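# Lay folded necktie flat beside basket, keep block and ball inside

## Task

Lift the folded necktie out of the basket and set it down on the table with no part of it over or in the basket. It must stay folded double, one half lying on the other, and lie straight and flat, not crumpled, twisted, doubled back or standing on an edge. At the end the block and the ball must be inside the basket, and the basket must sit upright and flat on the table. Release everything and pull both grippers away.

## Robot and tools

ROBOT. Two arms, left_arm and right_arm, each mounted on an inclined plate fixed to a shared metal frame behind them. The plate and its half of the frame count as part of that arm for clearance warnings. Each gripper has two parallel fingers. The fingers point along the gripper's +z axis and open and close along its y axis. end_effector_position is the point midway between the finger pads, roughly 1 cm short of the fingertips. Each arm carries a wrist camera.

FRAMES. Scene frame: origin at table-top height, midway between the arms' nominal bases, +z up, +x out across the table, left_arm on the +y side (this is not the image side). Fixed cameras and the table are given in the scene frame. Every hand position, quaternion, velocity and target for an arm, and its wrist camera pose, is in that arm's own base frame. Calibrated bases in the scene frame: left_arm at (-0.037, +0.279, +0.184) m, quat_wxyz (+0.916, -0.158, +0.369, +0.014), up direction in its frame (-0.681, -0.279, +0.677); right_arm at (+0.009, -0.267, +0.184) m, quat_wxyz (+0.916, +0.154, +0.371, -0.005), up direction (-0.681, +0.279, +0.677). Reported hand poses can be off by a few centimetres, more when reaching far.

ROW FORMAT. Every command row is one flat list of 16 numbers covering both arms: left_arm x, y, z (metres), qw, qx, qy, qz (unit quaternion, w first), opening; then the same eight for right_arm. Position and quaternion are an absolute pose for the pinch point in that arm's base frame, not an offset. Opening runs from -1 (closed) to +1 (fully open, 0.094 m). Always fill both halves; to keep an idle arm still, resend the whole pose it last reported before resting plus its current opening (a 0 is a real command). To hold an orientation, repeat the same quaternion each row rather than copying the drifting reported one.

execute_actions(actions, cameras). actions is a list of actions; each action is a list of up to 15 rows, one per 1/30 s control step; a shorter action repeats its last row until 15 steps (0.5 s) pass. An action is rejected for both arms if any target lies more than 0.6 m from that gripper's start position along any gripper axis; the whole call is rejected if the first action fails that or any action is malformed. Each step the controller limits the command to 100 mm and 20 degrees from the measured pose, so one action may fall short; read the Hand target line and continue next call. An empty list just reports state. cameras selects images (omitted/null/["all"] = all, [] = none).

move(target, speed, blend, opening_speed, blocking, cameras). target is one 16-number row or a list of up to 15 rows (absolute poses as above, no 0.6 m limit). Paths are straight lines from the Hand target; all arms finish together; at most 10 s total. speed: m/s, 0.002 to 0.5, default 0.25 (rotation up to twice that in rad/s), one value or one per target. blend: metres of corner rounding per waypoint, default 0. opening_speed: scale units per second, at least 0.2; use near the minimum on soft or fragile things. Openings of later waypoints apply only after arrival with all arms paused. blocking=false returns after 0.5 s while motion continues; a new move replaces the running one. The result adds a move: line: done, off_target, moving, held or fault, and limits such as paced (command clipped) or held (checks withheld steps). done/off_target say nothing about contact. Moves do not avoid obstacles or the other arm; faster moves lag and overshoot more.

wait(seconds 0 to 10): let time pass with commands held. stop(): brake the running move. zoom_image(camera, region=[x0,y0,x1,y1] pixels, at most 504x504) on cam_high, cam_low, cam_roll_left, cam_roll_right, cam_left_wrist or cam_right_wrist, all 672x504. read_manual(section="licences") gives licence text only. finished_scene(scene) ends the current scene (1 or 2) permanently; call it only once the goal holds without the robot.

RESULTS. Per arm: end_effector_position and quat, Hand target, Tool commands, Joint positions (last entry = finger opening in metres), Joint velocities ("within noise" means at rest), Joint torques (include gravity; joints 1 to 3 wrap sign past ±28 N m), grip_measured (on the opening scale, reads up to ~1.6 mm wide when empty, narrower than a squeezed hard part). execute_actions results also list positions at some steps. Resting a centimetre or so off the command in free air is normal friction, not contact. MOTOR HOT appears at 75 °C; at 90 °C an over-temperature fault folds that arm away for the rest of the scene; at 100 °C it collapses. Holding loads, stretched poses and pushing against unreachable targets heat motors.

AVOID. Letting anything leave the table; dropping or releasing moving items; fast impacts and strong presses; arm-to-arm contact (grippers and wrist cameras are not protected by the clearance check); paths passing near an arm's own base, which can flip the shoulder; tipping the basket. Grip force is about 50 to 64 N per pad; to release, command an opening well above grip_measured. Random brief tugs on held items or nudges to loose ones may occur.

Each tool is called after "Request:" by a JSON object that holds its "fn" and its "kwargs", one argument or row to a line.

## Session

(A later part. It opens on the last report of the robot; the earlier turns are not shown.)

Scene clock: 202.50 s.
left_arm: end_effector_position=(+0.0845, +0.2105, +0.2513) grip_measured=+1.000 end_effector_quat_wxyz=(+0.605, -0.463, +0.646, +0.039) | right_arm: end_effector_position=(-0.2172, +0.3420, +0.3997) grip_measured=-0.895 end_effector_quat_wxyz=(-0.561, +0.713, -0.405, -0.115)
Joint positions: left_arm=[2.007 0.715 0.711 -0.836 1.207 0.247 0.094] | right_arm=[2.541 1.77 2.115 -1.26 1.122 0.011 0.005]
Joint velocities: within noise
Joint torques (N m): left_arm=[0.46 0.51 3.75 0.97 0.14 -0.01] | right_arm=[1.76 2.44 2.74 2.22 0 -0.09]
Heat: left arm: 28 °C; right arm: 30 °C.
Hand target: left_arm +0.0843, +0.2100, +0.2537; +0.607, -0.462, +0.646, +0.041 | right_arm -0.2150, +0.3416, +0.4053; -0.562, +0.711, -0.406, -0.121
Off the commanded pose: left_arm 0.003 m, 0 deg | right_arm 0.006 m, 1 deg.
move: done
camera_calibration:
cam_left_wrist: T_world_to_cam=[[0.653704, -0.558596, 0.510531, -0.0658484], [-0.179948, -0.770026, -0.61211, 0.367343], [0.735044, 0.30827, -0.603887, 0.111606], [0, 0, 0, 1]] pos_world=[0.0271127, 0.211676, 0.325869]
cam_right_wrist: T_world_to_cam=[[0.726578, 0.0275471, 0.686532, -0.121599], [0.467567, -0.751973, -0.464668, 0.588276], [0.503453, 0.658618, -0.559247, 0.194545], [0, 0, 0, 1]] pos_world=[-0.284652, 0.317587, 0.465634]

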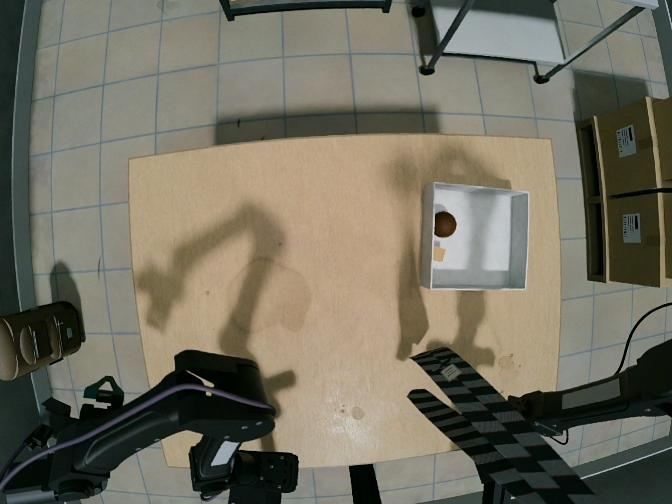

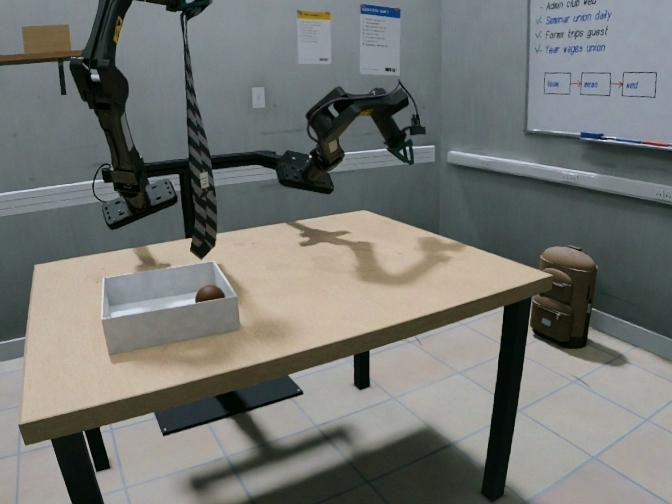

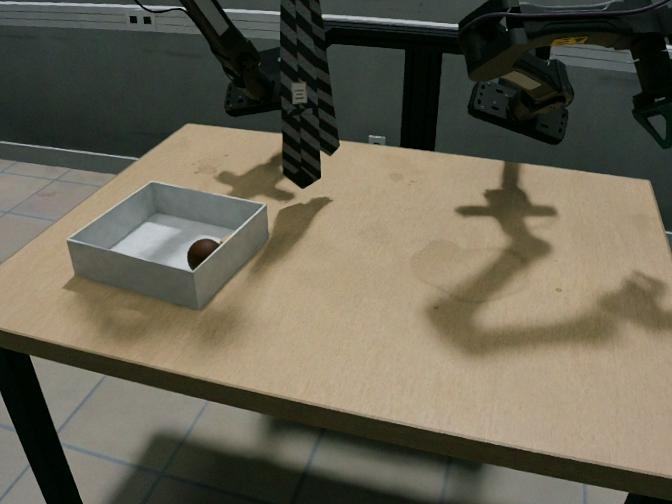

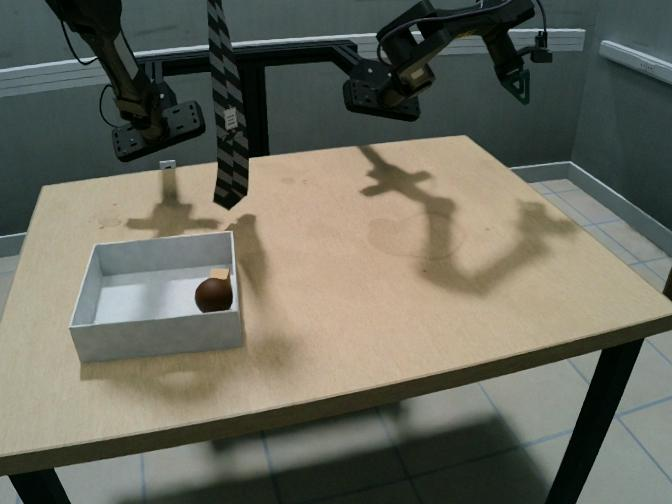

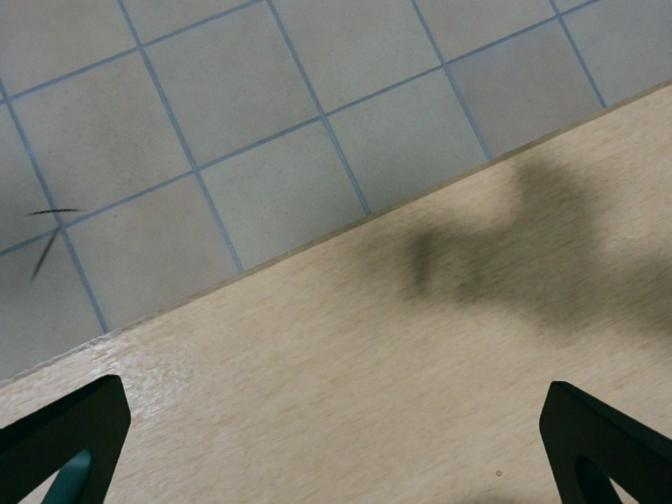

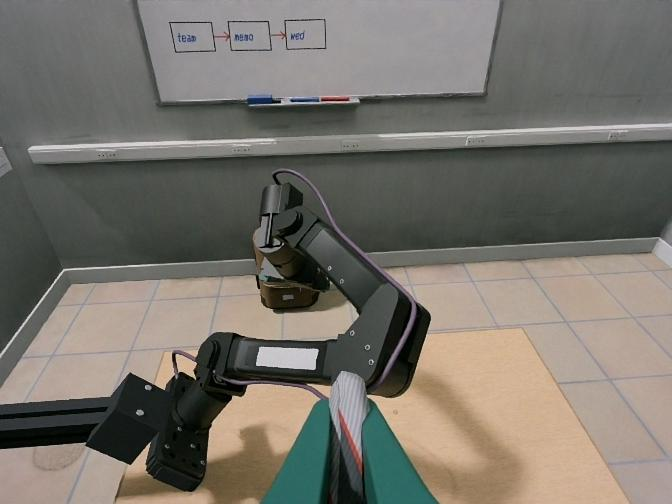

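Request:
{"fn": "wait", "kwargs": {
  "seconds": 3
}}

Request:
{"fn": "zoom_image", "kwargs": {
  "camera": "cam_low",
  "region": [140, 0, 280, 280]
}}

Scene clock: 207.60 s.
left_arm: end_effector_position=(+0.0845, +0.2105, +0.2513) grip_measured=+1.000 end_effector_quat_wxyz=(+0.605, -0.463, +0.646, +0.039) | right_arm: end_effector_position=(-0.2173, +0.3421, +0.3998) grip_measured=-0.895 end_effector_quat_wxyz=(-0.561, +0.713, -0.405, -0.115)
Joint positions: left_arm=[2.007 0.715 0.711 -0.836 1.207 0.247 0.094] | right_arm=[2.541 1.77 2.115 -1.259 1.122 0.01 0.005]
Joint velocities: within noise
Joint torques (N m): left_arm=[0.47 0.5 3.74 0.97 0.14 -0.01] | right_arm=[1.81 2.47 2.73 2.21 -0.01 -0.07]
Heat: left arm: 28 °C; right arm: 31 °C.
Hand target: left_arm +0.0843, +0.2100, +0.2537; +0.607, -0.462, +0.646, +0.041 | right_arm -0.2150, +0.3416, +0.4053; -0.562, +0.711, -0.406, -0.121
Tool commands: left_gripper/opening=+1.0 right_gripper/opening=-1.0
Off the commanded pose: left_arm 0.003 m, 0 deg | right_arm 0.006 m, 1 deg.
wait: 3.00 s; at rest from the start
camera_calibration:
cam_left_wrist: T_world_to_cam=[[0.653704, -0.558596, 0.510531, -0.0658484], [-0.179948, -0.770026, -0.61211, 0.367343], [0.735044, 0.30827, -0.603887, 0.111606], [0, 0, 0, 1]] pos_world=[0.0271127, 0.211676, 0.325869]
cam_right_wrist: T_world_to_cam=[[0.726989, 0.0272748, 0.686108, -0.12124], [0.467385, -0.751663, -0.465353, 0.588561], [0.503029, 0.658983, -0.559198, 0.194372], [0, 0, 0, 1]] pos_world=[-0.284719, 0.317619, 0.465765]

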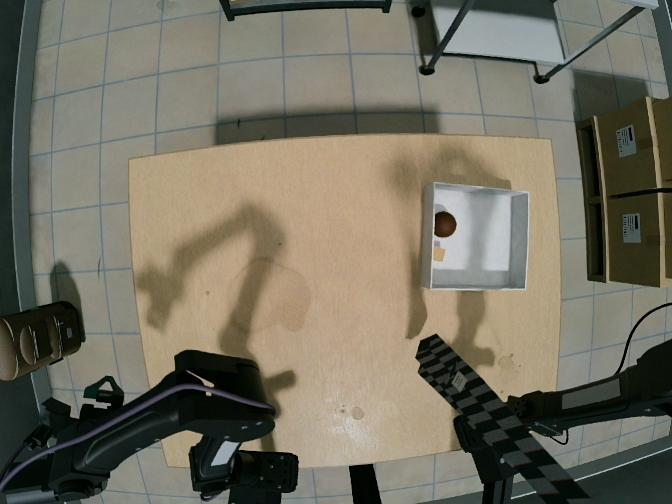

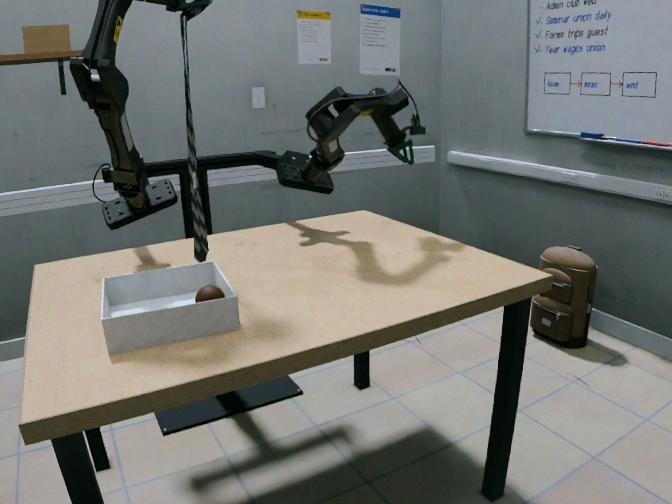

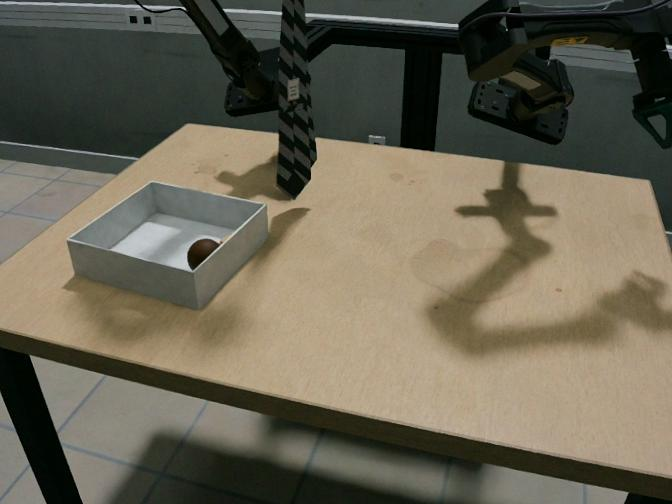

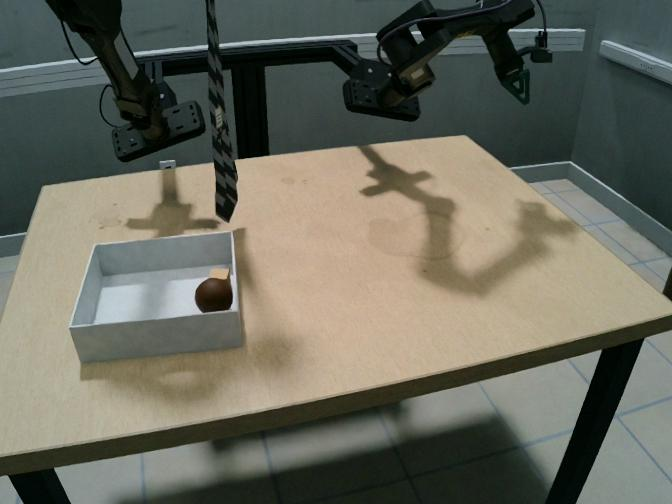

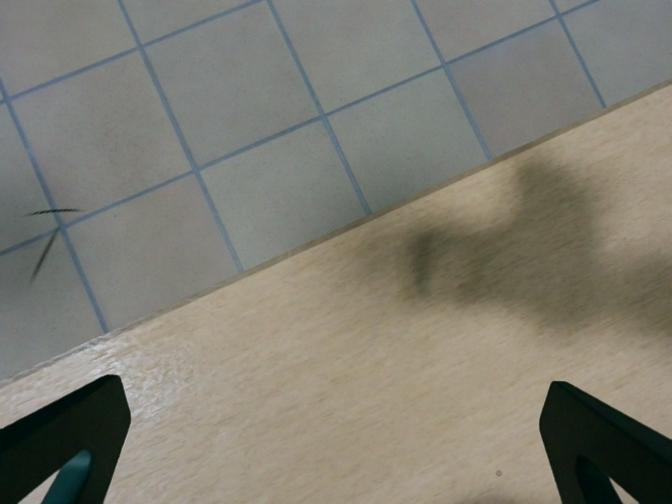

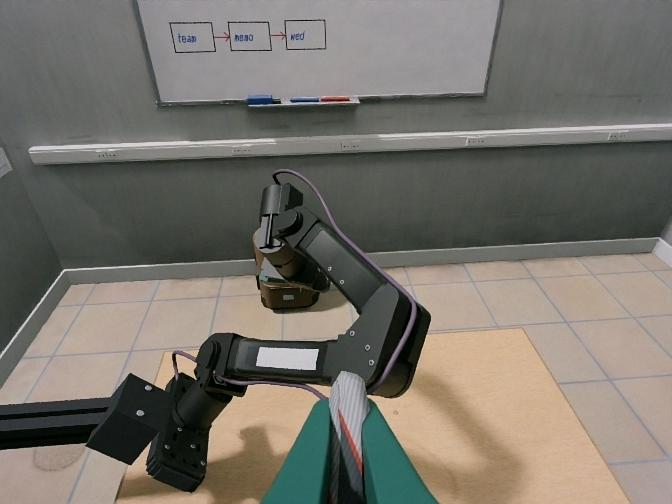

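Scaled by 1.800 from the camera's 672x504 image, which has a finer 960x720 frame.

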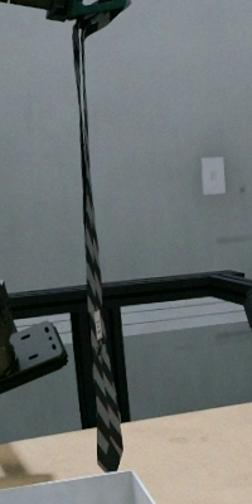

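Request:
{"fn": "move", "kwargs": {
  "target": [
    [0.0843,0.2100,0.2538,0.607,-0.462,0.646,0.041,1,-0.1405,0.3735,0.3639,0.5617,-0.7109,0.4059,0.1212,-1],
    [0.0843,0.2100,0.2538,0.607,-0.462,0.646,0.041,1,-0.0371,0.4716,0.3093,0.5880,-0.6569,0.4685,0.0555,-1],
    [0.0843,0.2100,0.2538,0.607,-0.462,0.646,0.041,1,0.1152,0.5819,0.2252,0.6077,-0.5955,0.5257,-0.0109,-1]
  ],
  "speed": 0.12,
  "blend": 0.03
}}

Scene clock: 232.57 s.
left_arm: end_effector_position=(+0.0845, +0.2105, +0.2513) grip_measured=+1.000 end_effector_quat_wxyz=(+0.605, -0.463, +0.646, +0.039) | right_arm: end_effector_position=(+0.1102, +0.5634, +0.2243) grip_measured=-0.895 end_effector_quat_wxyz=(+0.599, -0.599, +0.532, -0.022)
Joint positions: left_arm=[2.007 0.715 0.711 -0.836 1.207 0.247 0.094] | right_arm=[1.587 1.998 1.527 0.079 0.74 -0.61 0.005]
Joint velocities: within noise
Joint torques (N m): left_arm=[0.46 0.5 3.75 0.97 0.14 0] | right_arm=[10.25 -6.67 5.42 1.84 -0.32 0.04]
Heat: left arm: 28 °C; right arm: 33 °C.
Hand target: left_arm +0.0843, +0.2100, +0.2537; +0.607, -0.462, +0.646, +0.041 | right_arm +0.1057, +0.5638, +0.2259; +0.599, -0.601, +0.529, -0.018
Off the commanded pose: left_arm 0.003 m, 0 deg | right_arm 0.019 m, 2 deg.
move: held (right_arm; a check stopped the path); path passed 2 of 3 targets; limits=held
pose unreachable (right arm): on one or more control steps of this call, first in action 0 (counted from 0), this arm could not follow its commanded pose, so it was not sent that pose on those steps. It may still have moved: this result reports where it is.
cause: moving toward the commanded pose would bring a part of the arm too close to another arm (this arm's fingers and the left arm's forearm (the part past joint 3), along the way the arms are being sent, or toward where that arm still pushes).
camera_calibration:
cam_left_wrist: T_world_to_cam=[[0.653704, -0.558596, 0.510531, -0.0658484], [-0.179948, -0.770026, -0.61211, 0.367343], [0.735044, 0.30827, -0.603887, 0.111606], [0, 0, 0, 1]] pos_world=[0.0271127, 0.211676, 0.325869]
cam_right_wrist: T_world_to_cam=[[0.623961, -0.304367, 0.719745, -0.0542922], [0.133657, -0.865895, -0.48204, 0.625001], [0.76994, 0.396973, -0.499604, -0.109541], [0, 0, 0, 1]] pos_world=[0.0346807, 0.568145, 0.285625]

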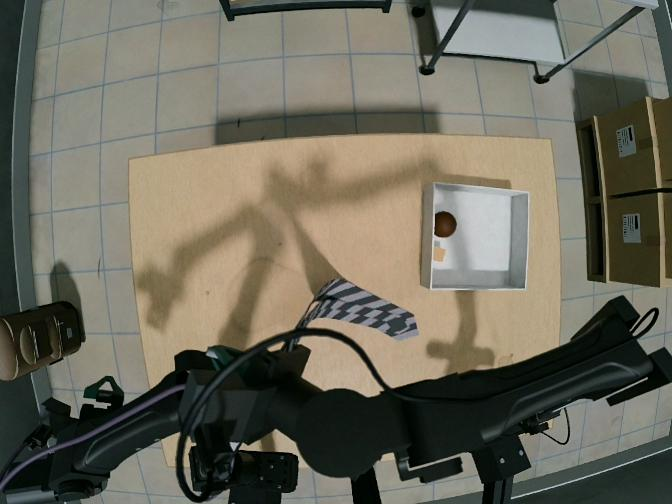

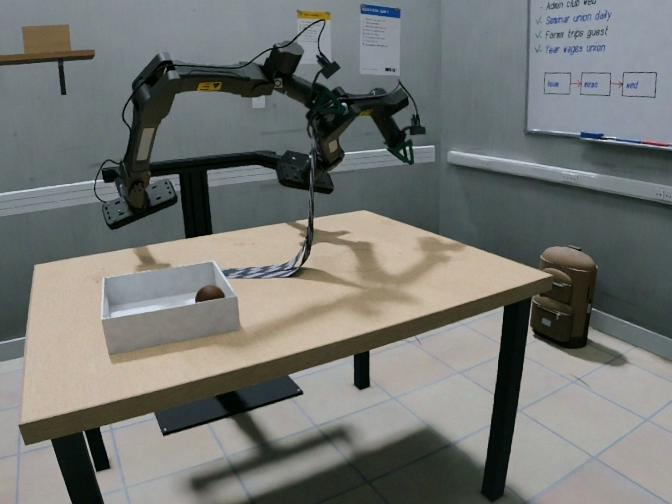

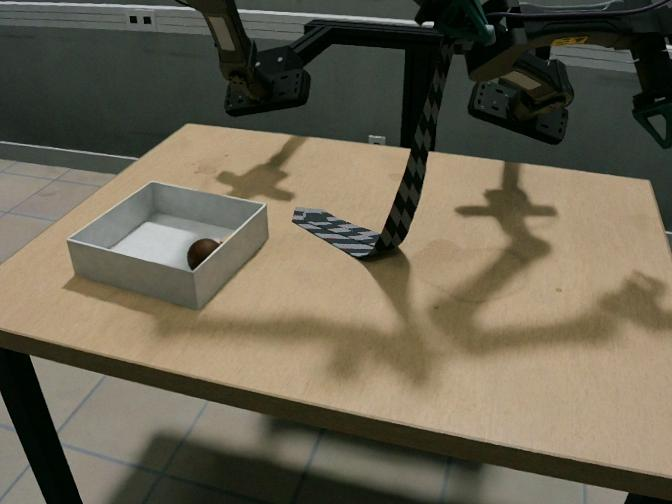

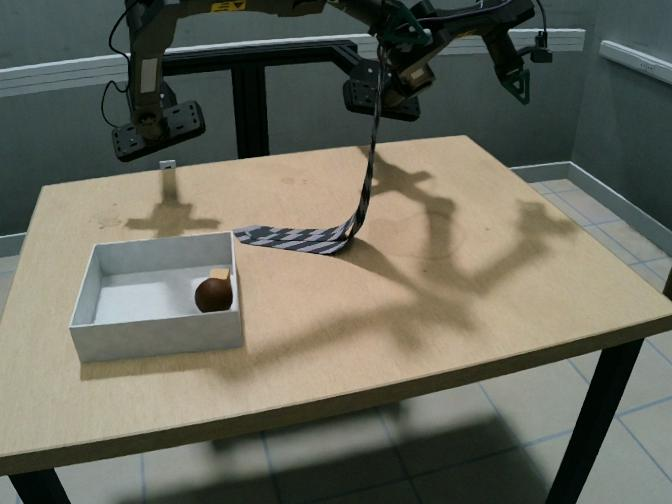

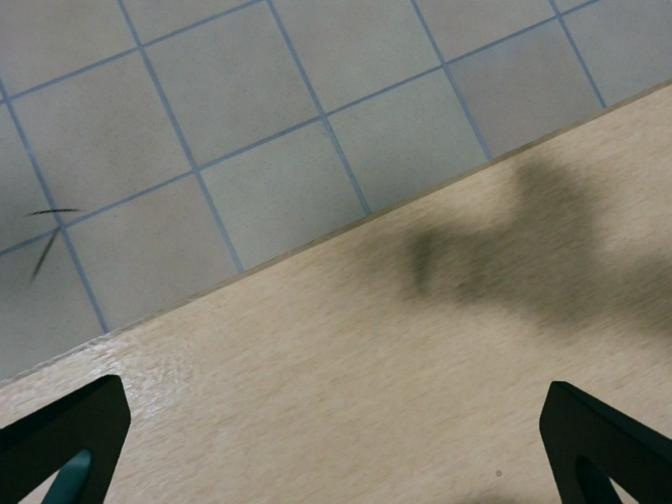

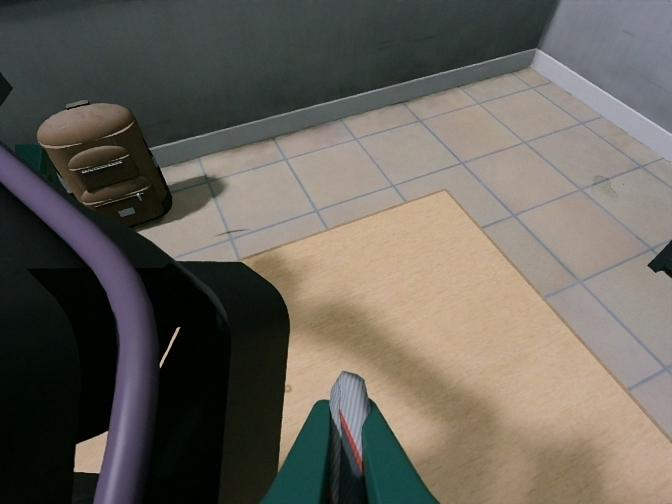

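Request:
{"fn": "move", "kwargs": {
  "target": [
    [0.0843,0.2100,0.2538,0.607,-0.462,0.646,0.041,1,0.1331,0.5320,0.2933,0.6077,-0.5955,0.5257,-0.0109,-1]
  ],
  "speed": 0.12,
  "cameras": ["cam_high","cam_low"]
}}

Scene clock: 246.23 s.
left_arm: end_effector_position=(+0.0845, +0.2105, +0.2513) grip_measured=+1.000 end_effector_quat_wxyz=(+0.605, -0.463, +0.646, +0.039) | right_arm: end_effector_position=(+0.1363, +0.5312, +0.2846) grip_measured=-0.895 end_effector_quat_wxyz=(+0.607, -0.590, +0.533, -0.018)
Joint positions: left_arm=[2.007 0.715 0.711 -0.836 1.207 0.247 0.094] | right_arm=[1.526 1.838 1.527 -0.038 0.688 -0.639 0.005]
Joint velocities: within noise
Joint torques (N m): left_arm=[0.46 0.5 3.75 0.97 0.14 -0.01] | right_arm=[8.9 -6.12 6.79 1.59 -0.47 -0.1]
Heat: left arm: 28 °C; right arm: 32 °C.
Hand target: left_arm +0.0843, +0.2100, +0.2537; +0.607, -0.462, +0.646, +0.041 | right_arm +0.1331, +0.5319, +0.2933; +0.608, -0.595, +0.525, -0.011
Off the commanded pose: left_arm 0.003 m, 0 deg | right_arm 0.009 m, 1 deg.
move: done
Images, in order (width x height): cam_high 672x504, cam_low 672x504.

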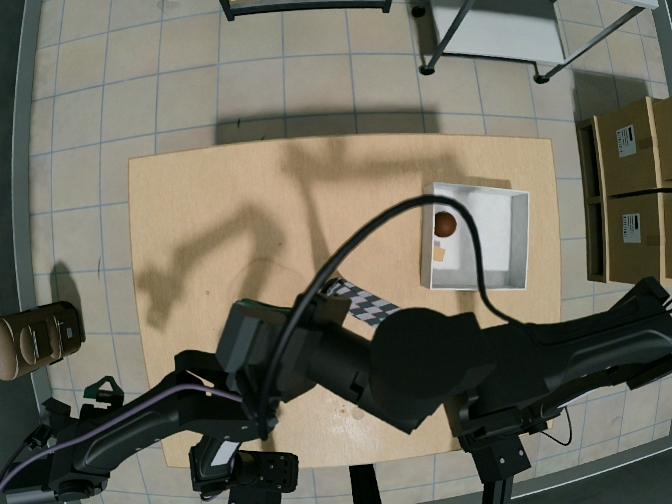

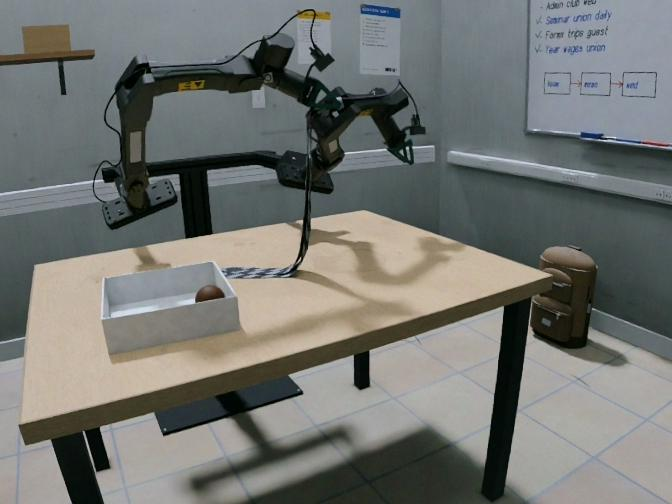

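Request:
{"fn": "move", "kwargs": {
  "target": [
    [0.255,0.1029,0.322,0.7547,-0.0839,0.6478,0.0606,0.4,0.1876,0.5097,0.2391,0.6077,-0.5955,0.5257,-0.0109,-1]
  ],
  "speed": 0.15
}}

Scene clock: 262.47 s.
left_arm: end_effector_position=(+0.2526, +0.1014, +0.3307) grip_measured=+0.402 end_effector_quat_wxyz=(+0.759, -0.082, +0.643, +0.059) | right_arm: end_effector_position=(+0.1904, +0.5114, +0.2347) grip_measured=-0.895 end_effector_quat_wxyz=(+0.604, -0.592, +0.533, -0.018)
Joint positions: left_arm=[0.674 0.487 0.437 0.228 0.463 -0.13 0.066] | right_arm=[1.385 1.819 1.299 0.197 0.553 -0.693 0.005]
Joint velocities: within noise
Joint torques (N m): left_arm=[-0.83 -3.75 3.29 1.9 -0.09 0.1] | right_arm=[8.83 -7.83 4.08 1.92 -0.51 -0.09]
Heat: left arm: 28 °C; right arm: 32 °C.
Hand target: left_arm +0.2549, +0.1028, +0.3220; +0.755, -0.084, +0.648, +0.060 | right_arm +0.1877, +0.5097, +0.2393; +0.608, -0.595, +0.526, -0.011
Off the commanded pose: left_arm 0.009 m, 1 deg | right_arm 0.006 m, 1 deg.
move: done
camera_calibration:
cam_left_wrist: T_world_to_cam=[[0.206732, -0.976935, 0.0534707, 0.0292617], [-0.277858, -0.111024, -0.954185, 0.433157], [0.938113, 0.182404, -0.294402, -0.0713086], [0, 0, 0, 1]] pos_world=[0.181203, 0.0896846, 0.390754]
cam_right_wrist: T_world_to_cam=[[0.623956, -0.320578, 0.712677, -0.117668], [0.129742, -0.856828, -0.499011, 0.574419], [0.770614, 0.403826, -0.493031, -0.150649], [0, 0, 0, 1]] pos_world=[0.114985, 0.515292, 0.296226]

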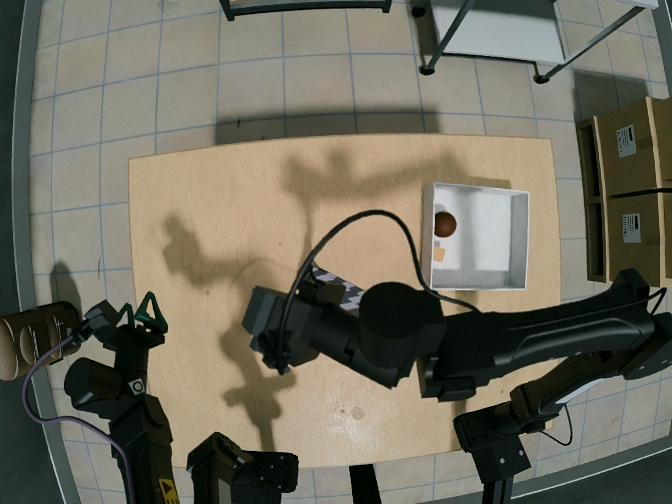

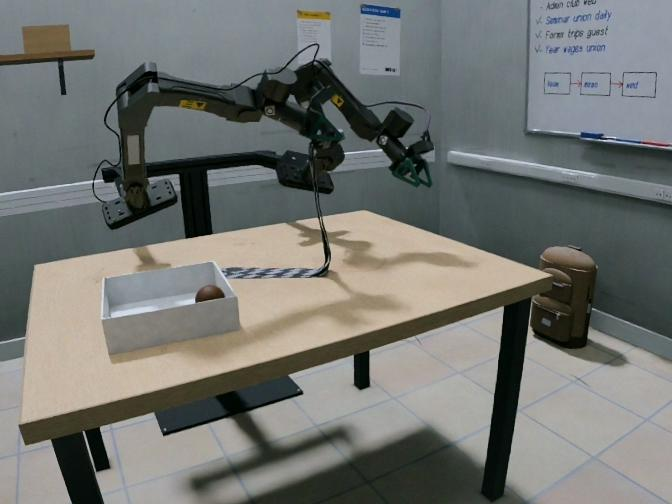

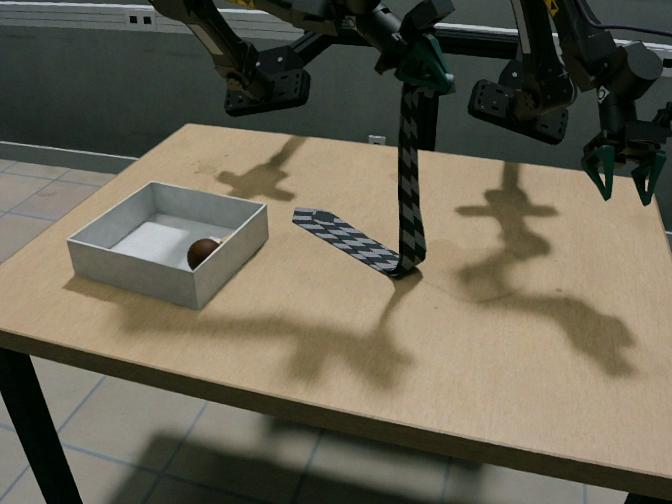

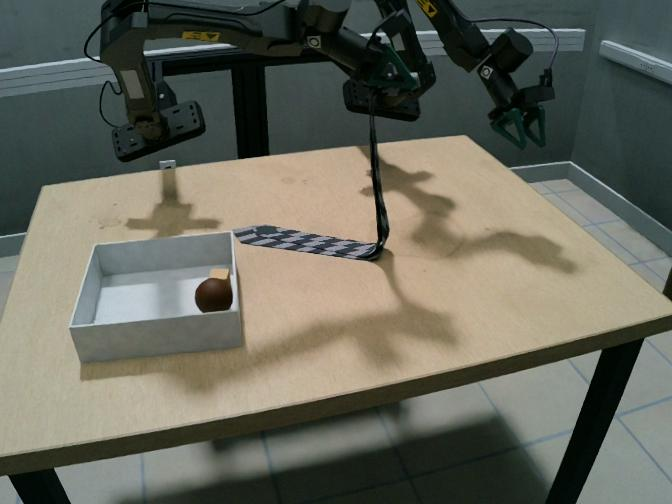

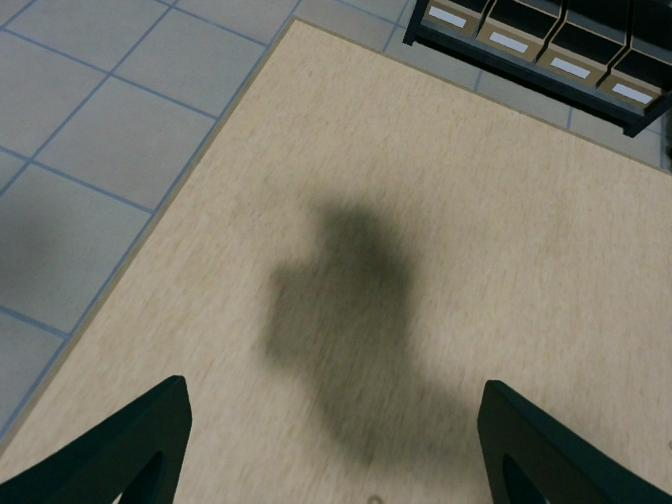

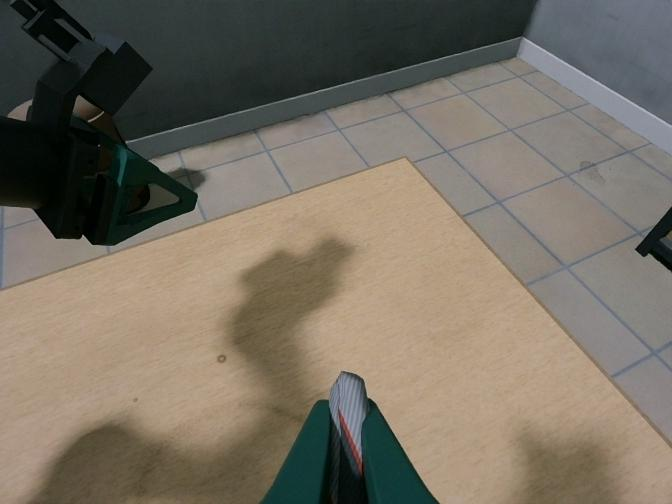

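Request:
{"fn": "move", "kwargs": {
  "target": [
    [0.2146,0.0063,0.3155,0.7784,0.3079,0.5431,0.0703,0.4,0.1876,0.5097,0.2391,0.6077,-0.5955,0.5257,-0.0109,-1]
  ],
  "speed": 0.15
}}

Scene clock: 272.23 s.
left_arm: end_effector_position=(+0.2139, +0.0041, +0.3219) grip_measured=+0.402 end_effector_quat_wxyz=(+0.780, +0.314, +0.536, +0.078) | right_arm: end_effector_position=(+0.1904, +0.5115, +0.2348) grip_measured=-0.895 end_effector_quat_wxyz=(+0.604, -0.592, +0.533, -0.017)
Joint positions: left_arm=[0.927 0.566 0.203 1.197 1.258 -0.18 0.066] | right_arm=[1.385 1.819 1.299 0.198 0.552 -0.693 0.005]
Joint velocities: within noise
Joint torques (N m): left_arm=[-0.17 -2.36 2.45 1.53 -0.07 -0.08] | right_arm=[8.8 -7.84 4.01 1.94 -0.48 -0.07]
Heat: left arm: 29 °C; right arm: 32 °C.
Hand target: left_arm +0.2147, +0.0061, +0.3156; +0.778, +0.308, +0.543, +0.071 | right_arm +0.1877, +0.5097, +0.2393; +0.608, -0.595, +0.526, -0.011
Off the commanded pose: left_arm 0.007 m, 1 deg | right_arm 0.005 m, 1 deg.
move: done
camera_calibration:
cam_left_wrist: T_world_to_cam=[[-0.20683, -0.796896, -0.567607, 0.230317], [-0.0231881, 0.583981, -0.811436, 0.299972], [0.978102, -0.154668, -0.139264, -0.0769722], [0, 0, 0, 1]] pos_world=[0.129879, -0.00354445, 0.363419]
cam_right_wrist: T_world_to_cam=[[0.6239, -0.320657, 0.712691, -0.11767], [0.130284, -0.856509, -0.499418, 0.574411], [0.770568, 0.404439, -0.492599, -0.15099], [0, 0, 0, 1]] pos_world=[0.114925, 0.515322, 0.296356]

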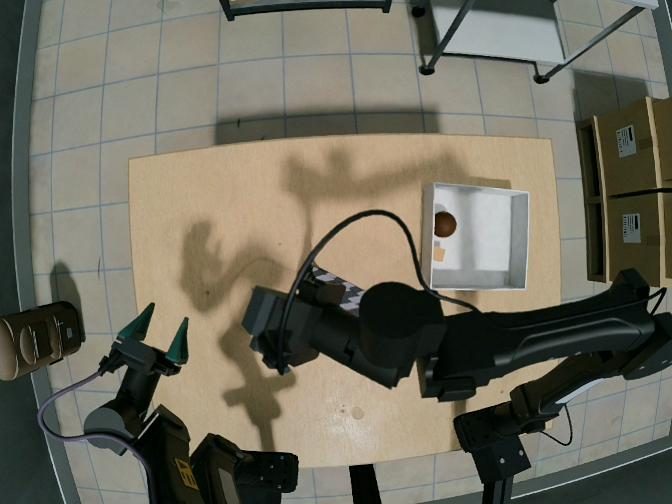

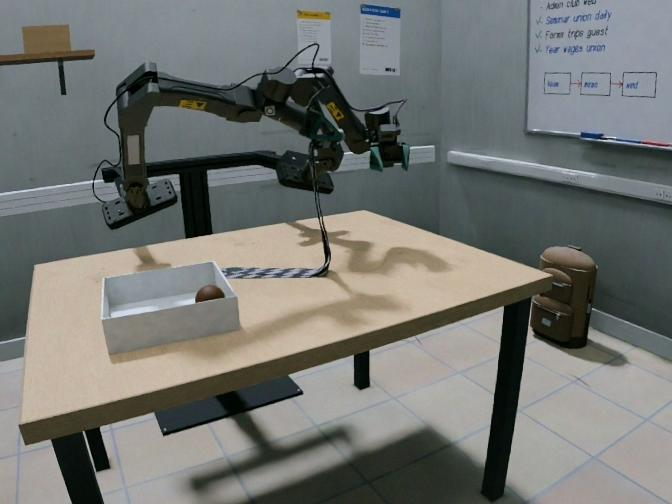

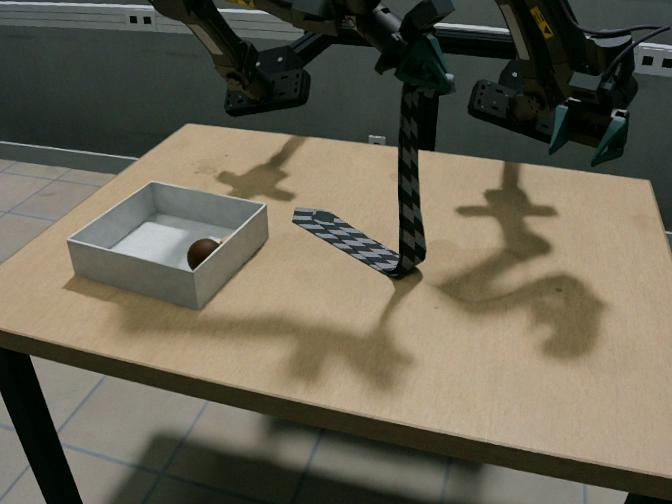

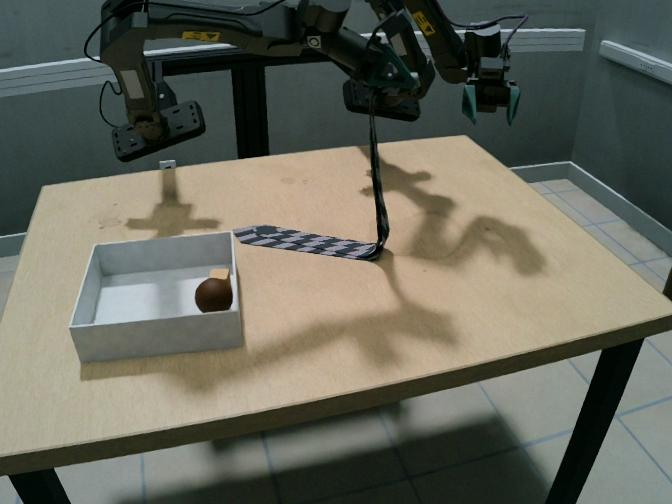

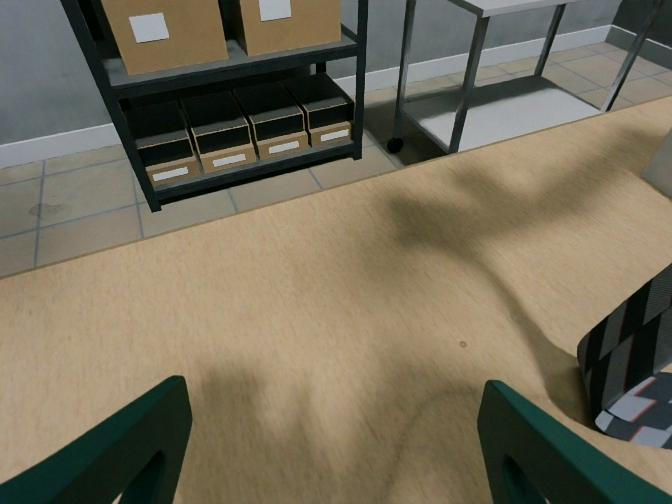

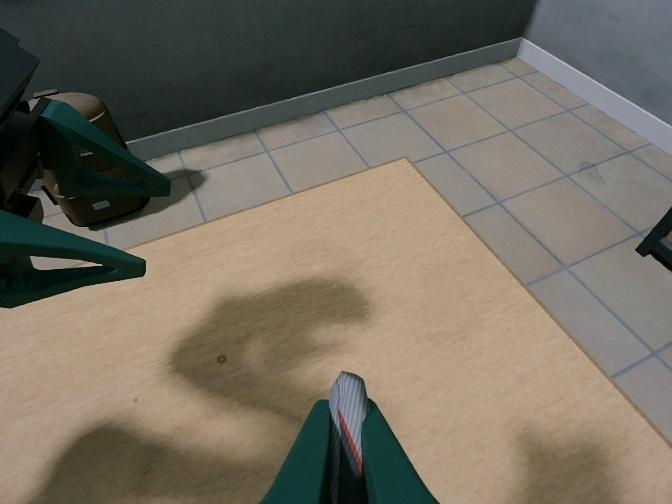

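Request:
{"fn": "move", "kwargs": {
  "target": [
    [0.1626,-0.1469,0.2946,0.7784,0.3079,0.5431,0.0703,0.4,0.1876,0.5097,0.2391,0.6077,-0.5955,0.5257,-0.0109,-1]
  ],
  "speed": 0.12
}}

Scene clock: 281.67 s.
left_arm: end_effector_position=(+0.1647, -0.1422, +0.2985) grip_measured=+0.402 end_effector_quat_wxyz=(+0.778, +0.299, +0.548, +0.072) | right_arm: end_effector_position=(+0.1903, +0.5116, +0.2348) grip_measured=-0.895 end_effector_quat_wxyz=(+0.604, -0.592, +0.533, -0.017)
Joint positions: left_arm=[-1.515 0.232 0.183 0.517 -1.061 1.007 0.066] | right_arm=[1.385 1.819 1.299 0.198 0.552 -0.693 0.005]
Joint velocities: within noise
Joint torques (N m): left_arm=[0.03 3.86 2.09 0.9 0.56 0.07] | right_arm=[8.77 -7.8 4.05 1.93 -0.47 -0.08]
Heat: left arm: 29 °C; right arm: 33 °C.
Hand target: left_arm +0.1627, -0.1468, +0.2946; +0.778, +0.308, +0.543, +0.070 | right_arm +0.1876, +0.5097, +0.2392; +0.608, -0.595, +0.526, -0.011
Off the commanded pose: left_arm 0.006 m, 1 deg | right_arm 0.005 m, 1 deg.
move: done; limits=paced
camera_calibration:
cam_left_wrist: T_world_to_cam=[[-0.206741, -0.81709, -0.538165, 0.0786249], [-0.049323, 0.558053, -0.828338, 0.370936], [0.977152, -0.144707, -0.155674, -0.0482469], [0, 0, 0, 1]] pos_world=[0.0816951, -0.14974, 0.342063]
cam_right_wrist: T_world_to_cam=[[0.6241, -0.320447, 0.71261, -0.117743], [0.130535, -0.856451, -0.499452, 0.57438], [0.770363, 0.404729, -0.492681, -0.151064], [0, 0, 0, 1]] pos_world=[0.11488, 0.515338, 0.296354]

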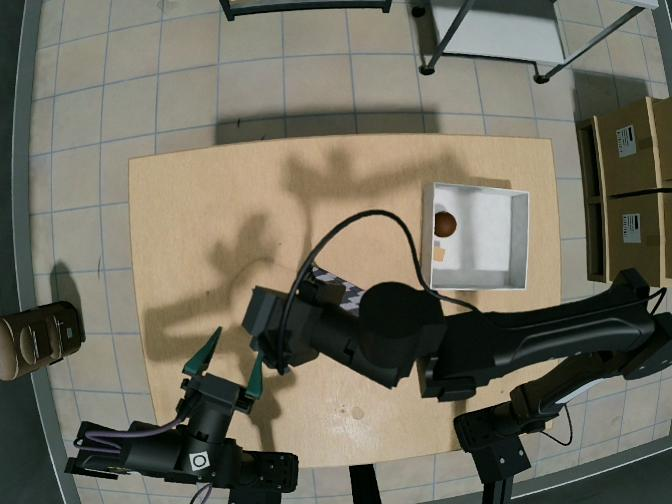

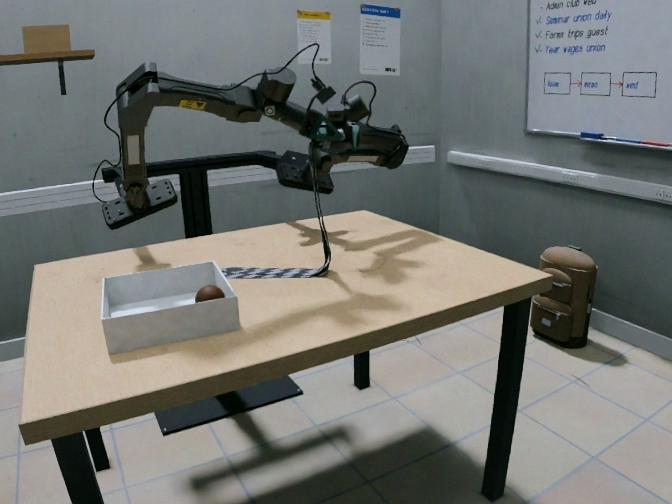

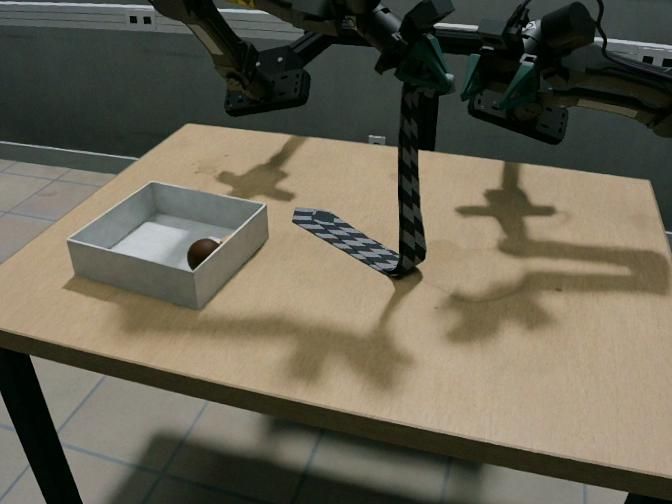

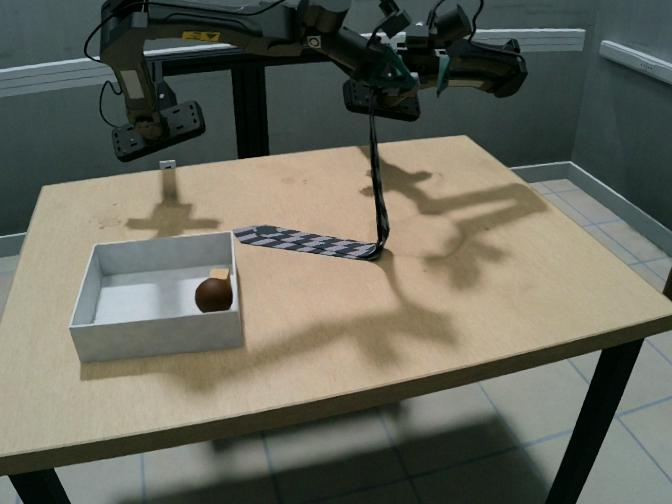

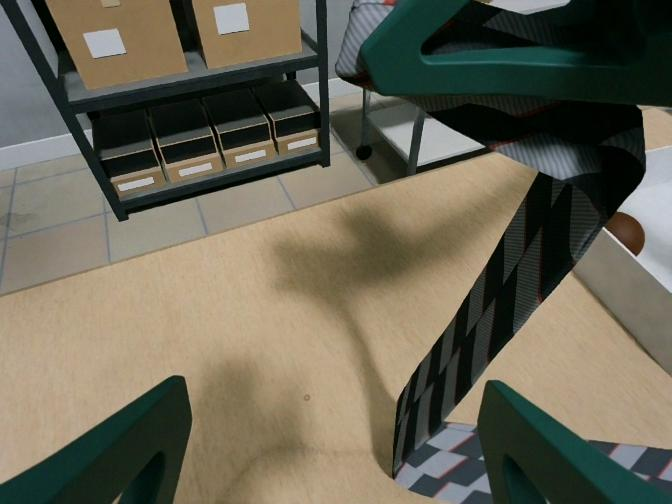

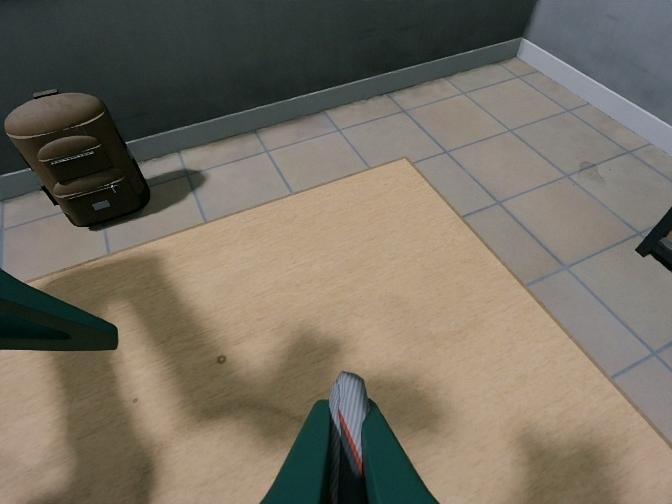

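Request:
{"fn": "move", "kwargs": {
  "target": [
    [0.2146,0.0063,0.3155,0.7784,0.3079,0.5431,0.0703,0.4,0.1876,0.5097,0.2391,0.6077,-0.5955,0.5257,-0.0109,-1],
    [0.1783,0.1626,0.3433,0.7547,-0.0839,0.6478,0.0606,0.4,0.1876,0.5097,0.2391,0.6077,-0.5955,0.5257,-0.0109,-1]
  ],
  "speed": 0.15,
  "blend": 0.03,
  "cameras": ["cam_high","cam_roll_left"]
}}

Scene clock: 317.17 s.
left_arm: end_effector_position=(+0.1797, +0.1630, +0.3320) grip_measured=+0.402 end_effector_quat_wxyz=(+0.752, -0.091, +0.652, +0.042) | right_arm: end_effector_position=(+0.1903, +0.5116, +0.2348) grip_measured=-0.895 end_effector_quat_wxyz=(+0.604, -0.592, +0.533, -0.017)
Joint positions: left_arm=[1.514 0.682 0.401 0.778 1.287 -0.561 0.066] | right_arm=[1.385 1.819 1.299 0.198 0.552 -0.693 0.005]
Joint velocities: within noise
Joint torques (N m): left_arm=[0.23 -3.3 5.6 1.09 -0.33 0.07] | right_arm=[8.83 -7.77 4.05 1.91 -0.48 -0.08]
Heat: left arm: 28 °C; right arm: 34 °C.
Hand target: left_arm +0.1782, +0.1623, +0.3432; +0.755, -0.084, +0.648, +0.060 | right_arm +0.1876, +0.5097, +0.2392; +0.608, -0.595, +0.526, -0.011
Off the commanded pose: left_arm 0.011 m, 2 deg | right_arm 0.005 m, 1 deg.
move: off_target (left_arm); limits=paced
Images, in order (width x height): cam_high 672x504, cam_roll_left 672x504.

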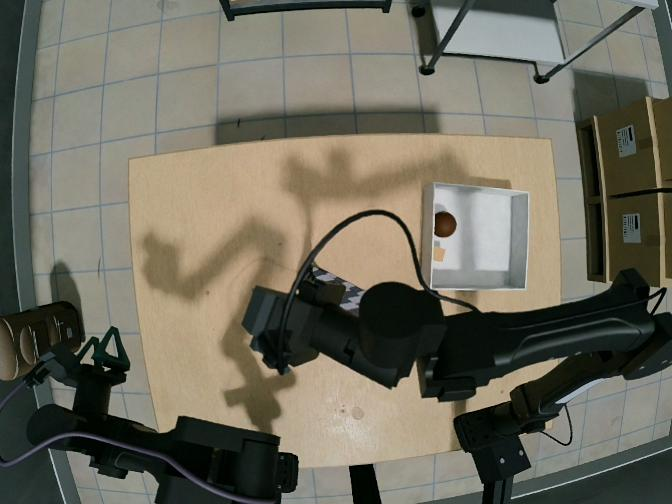

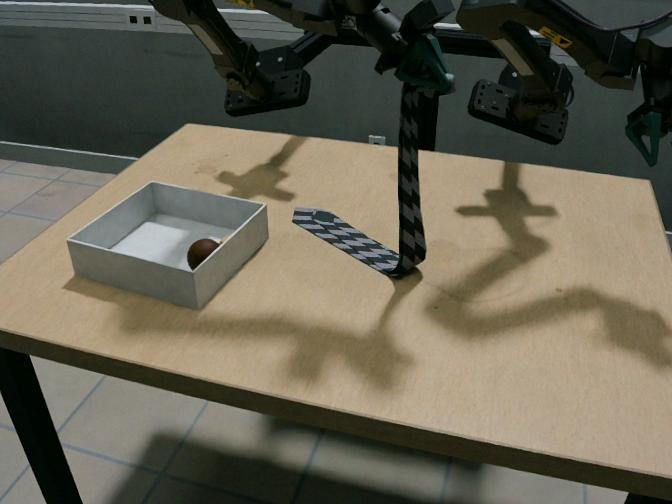

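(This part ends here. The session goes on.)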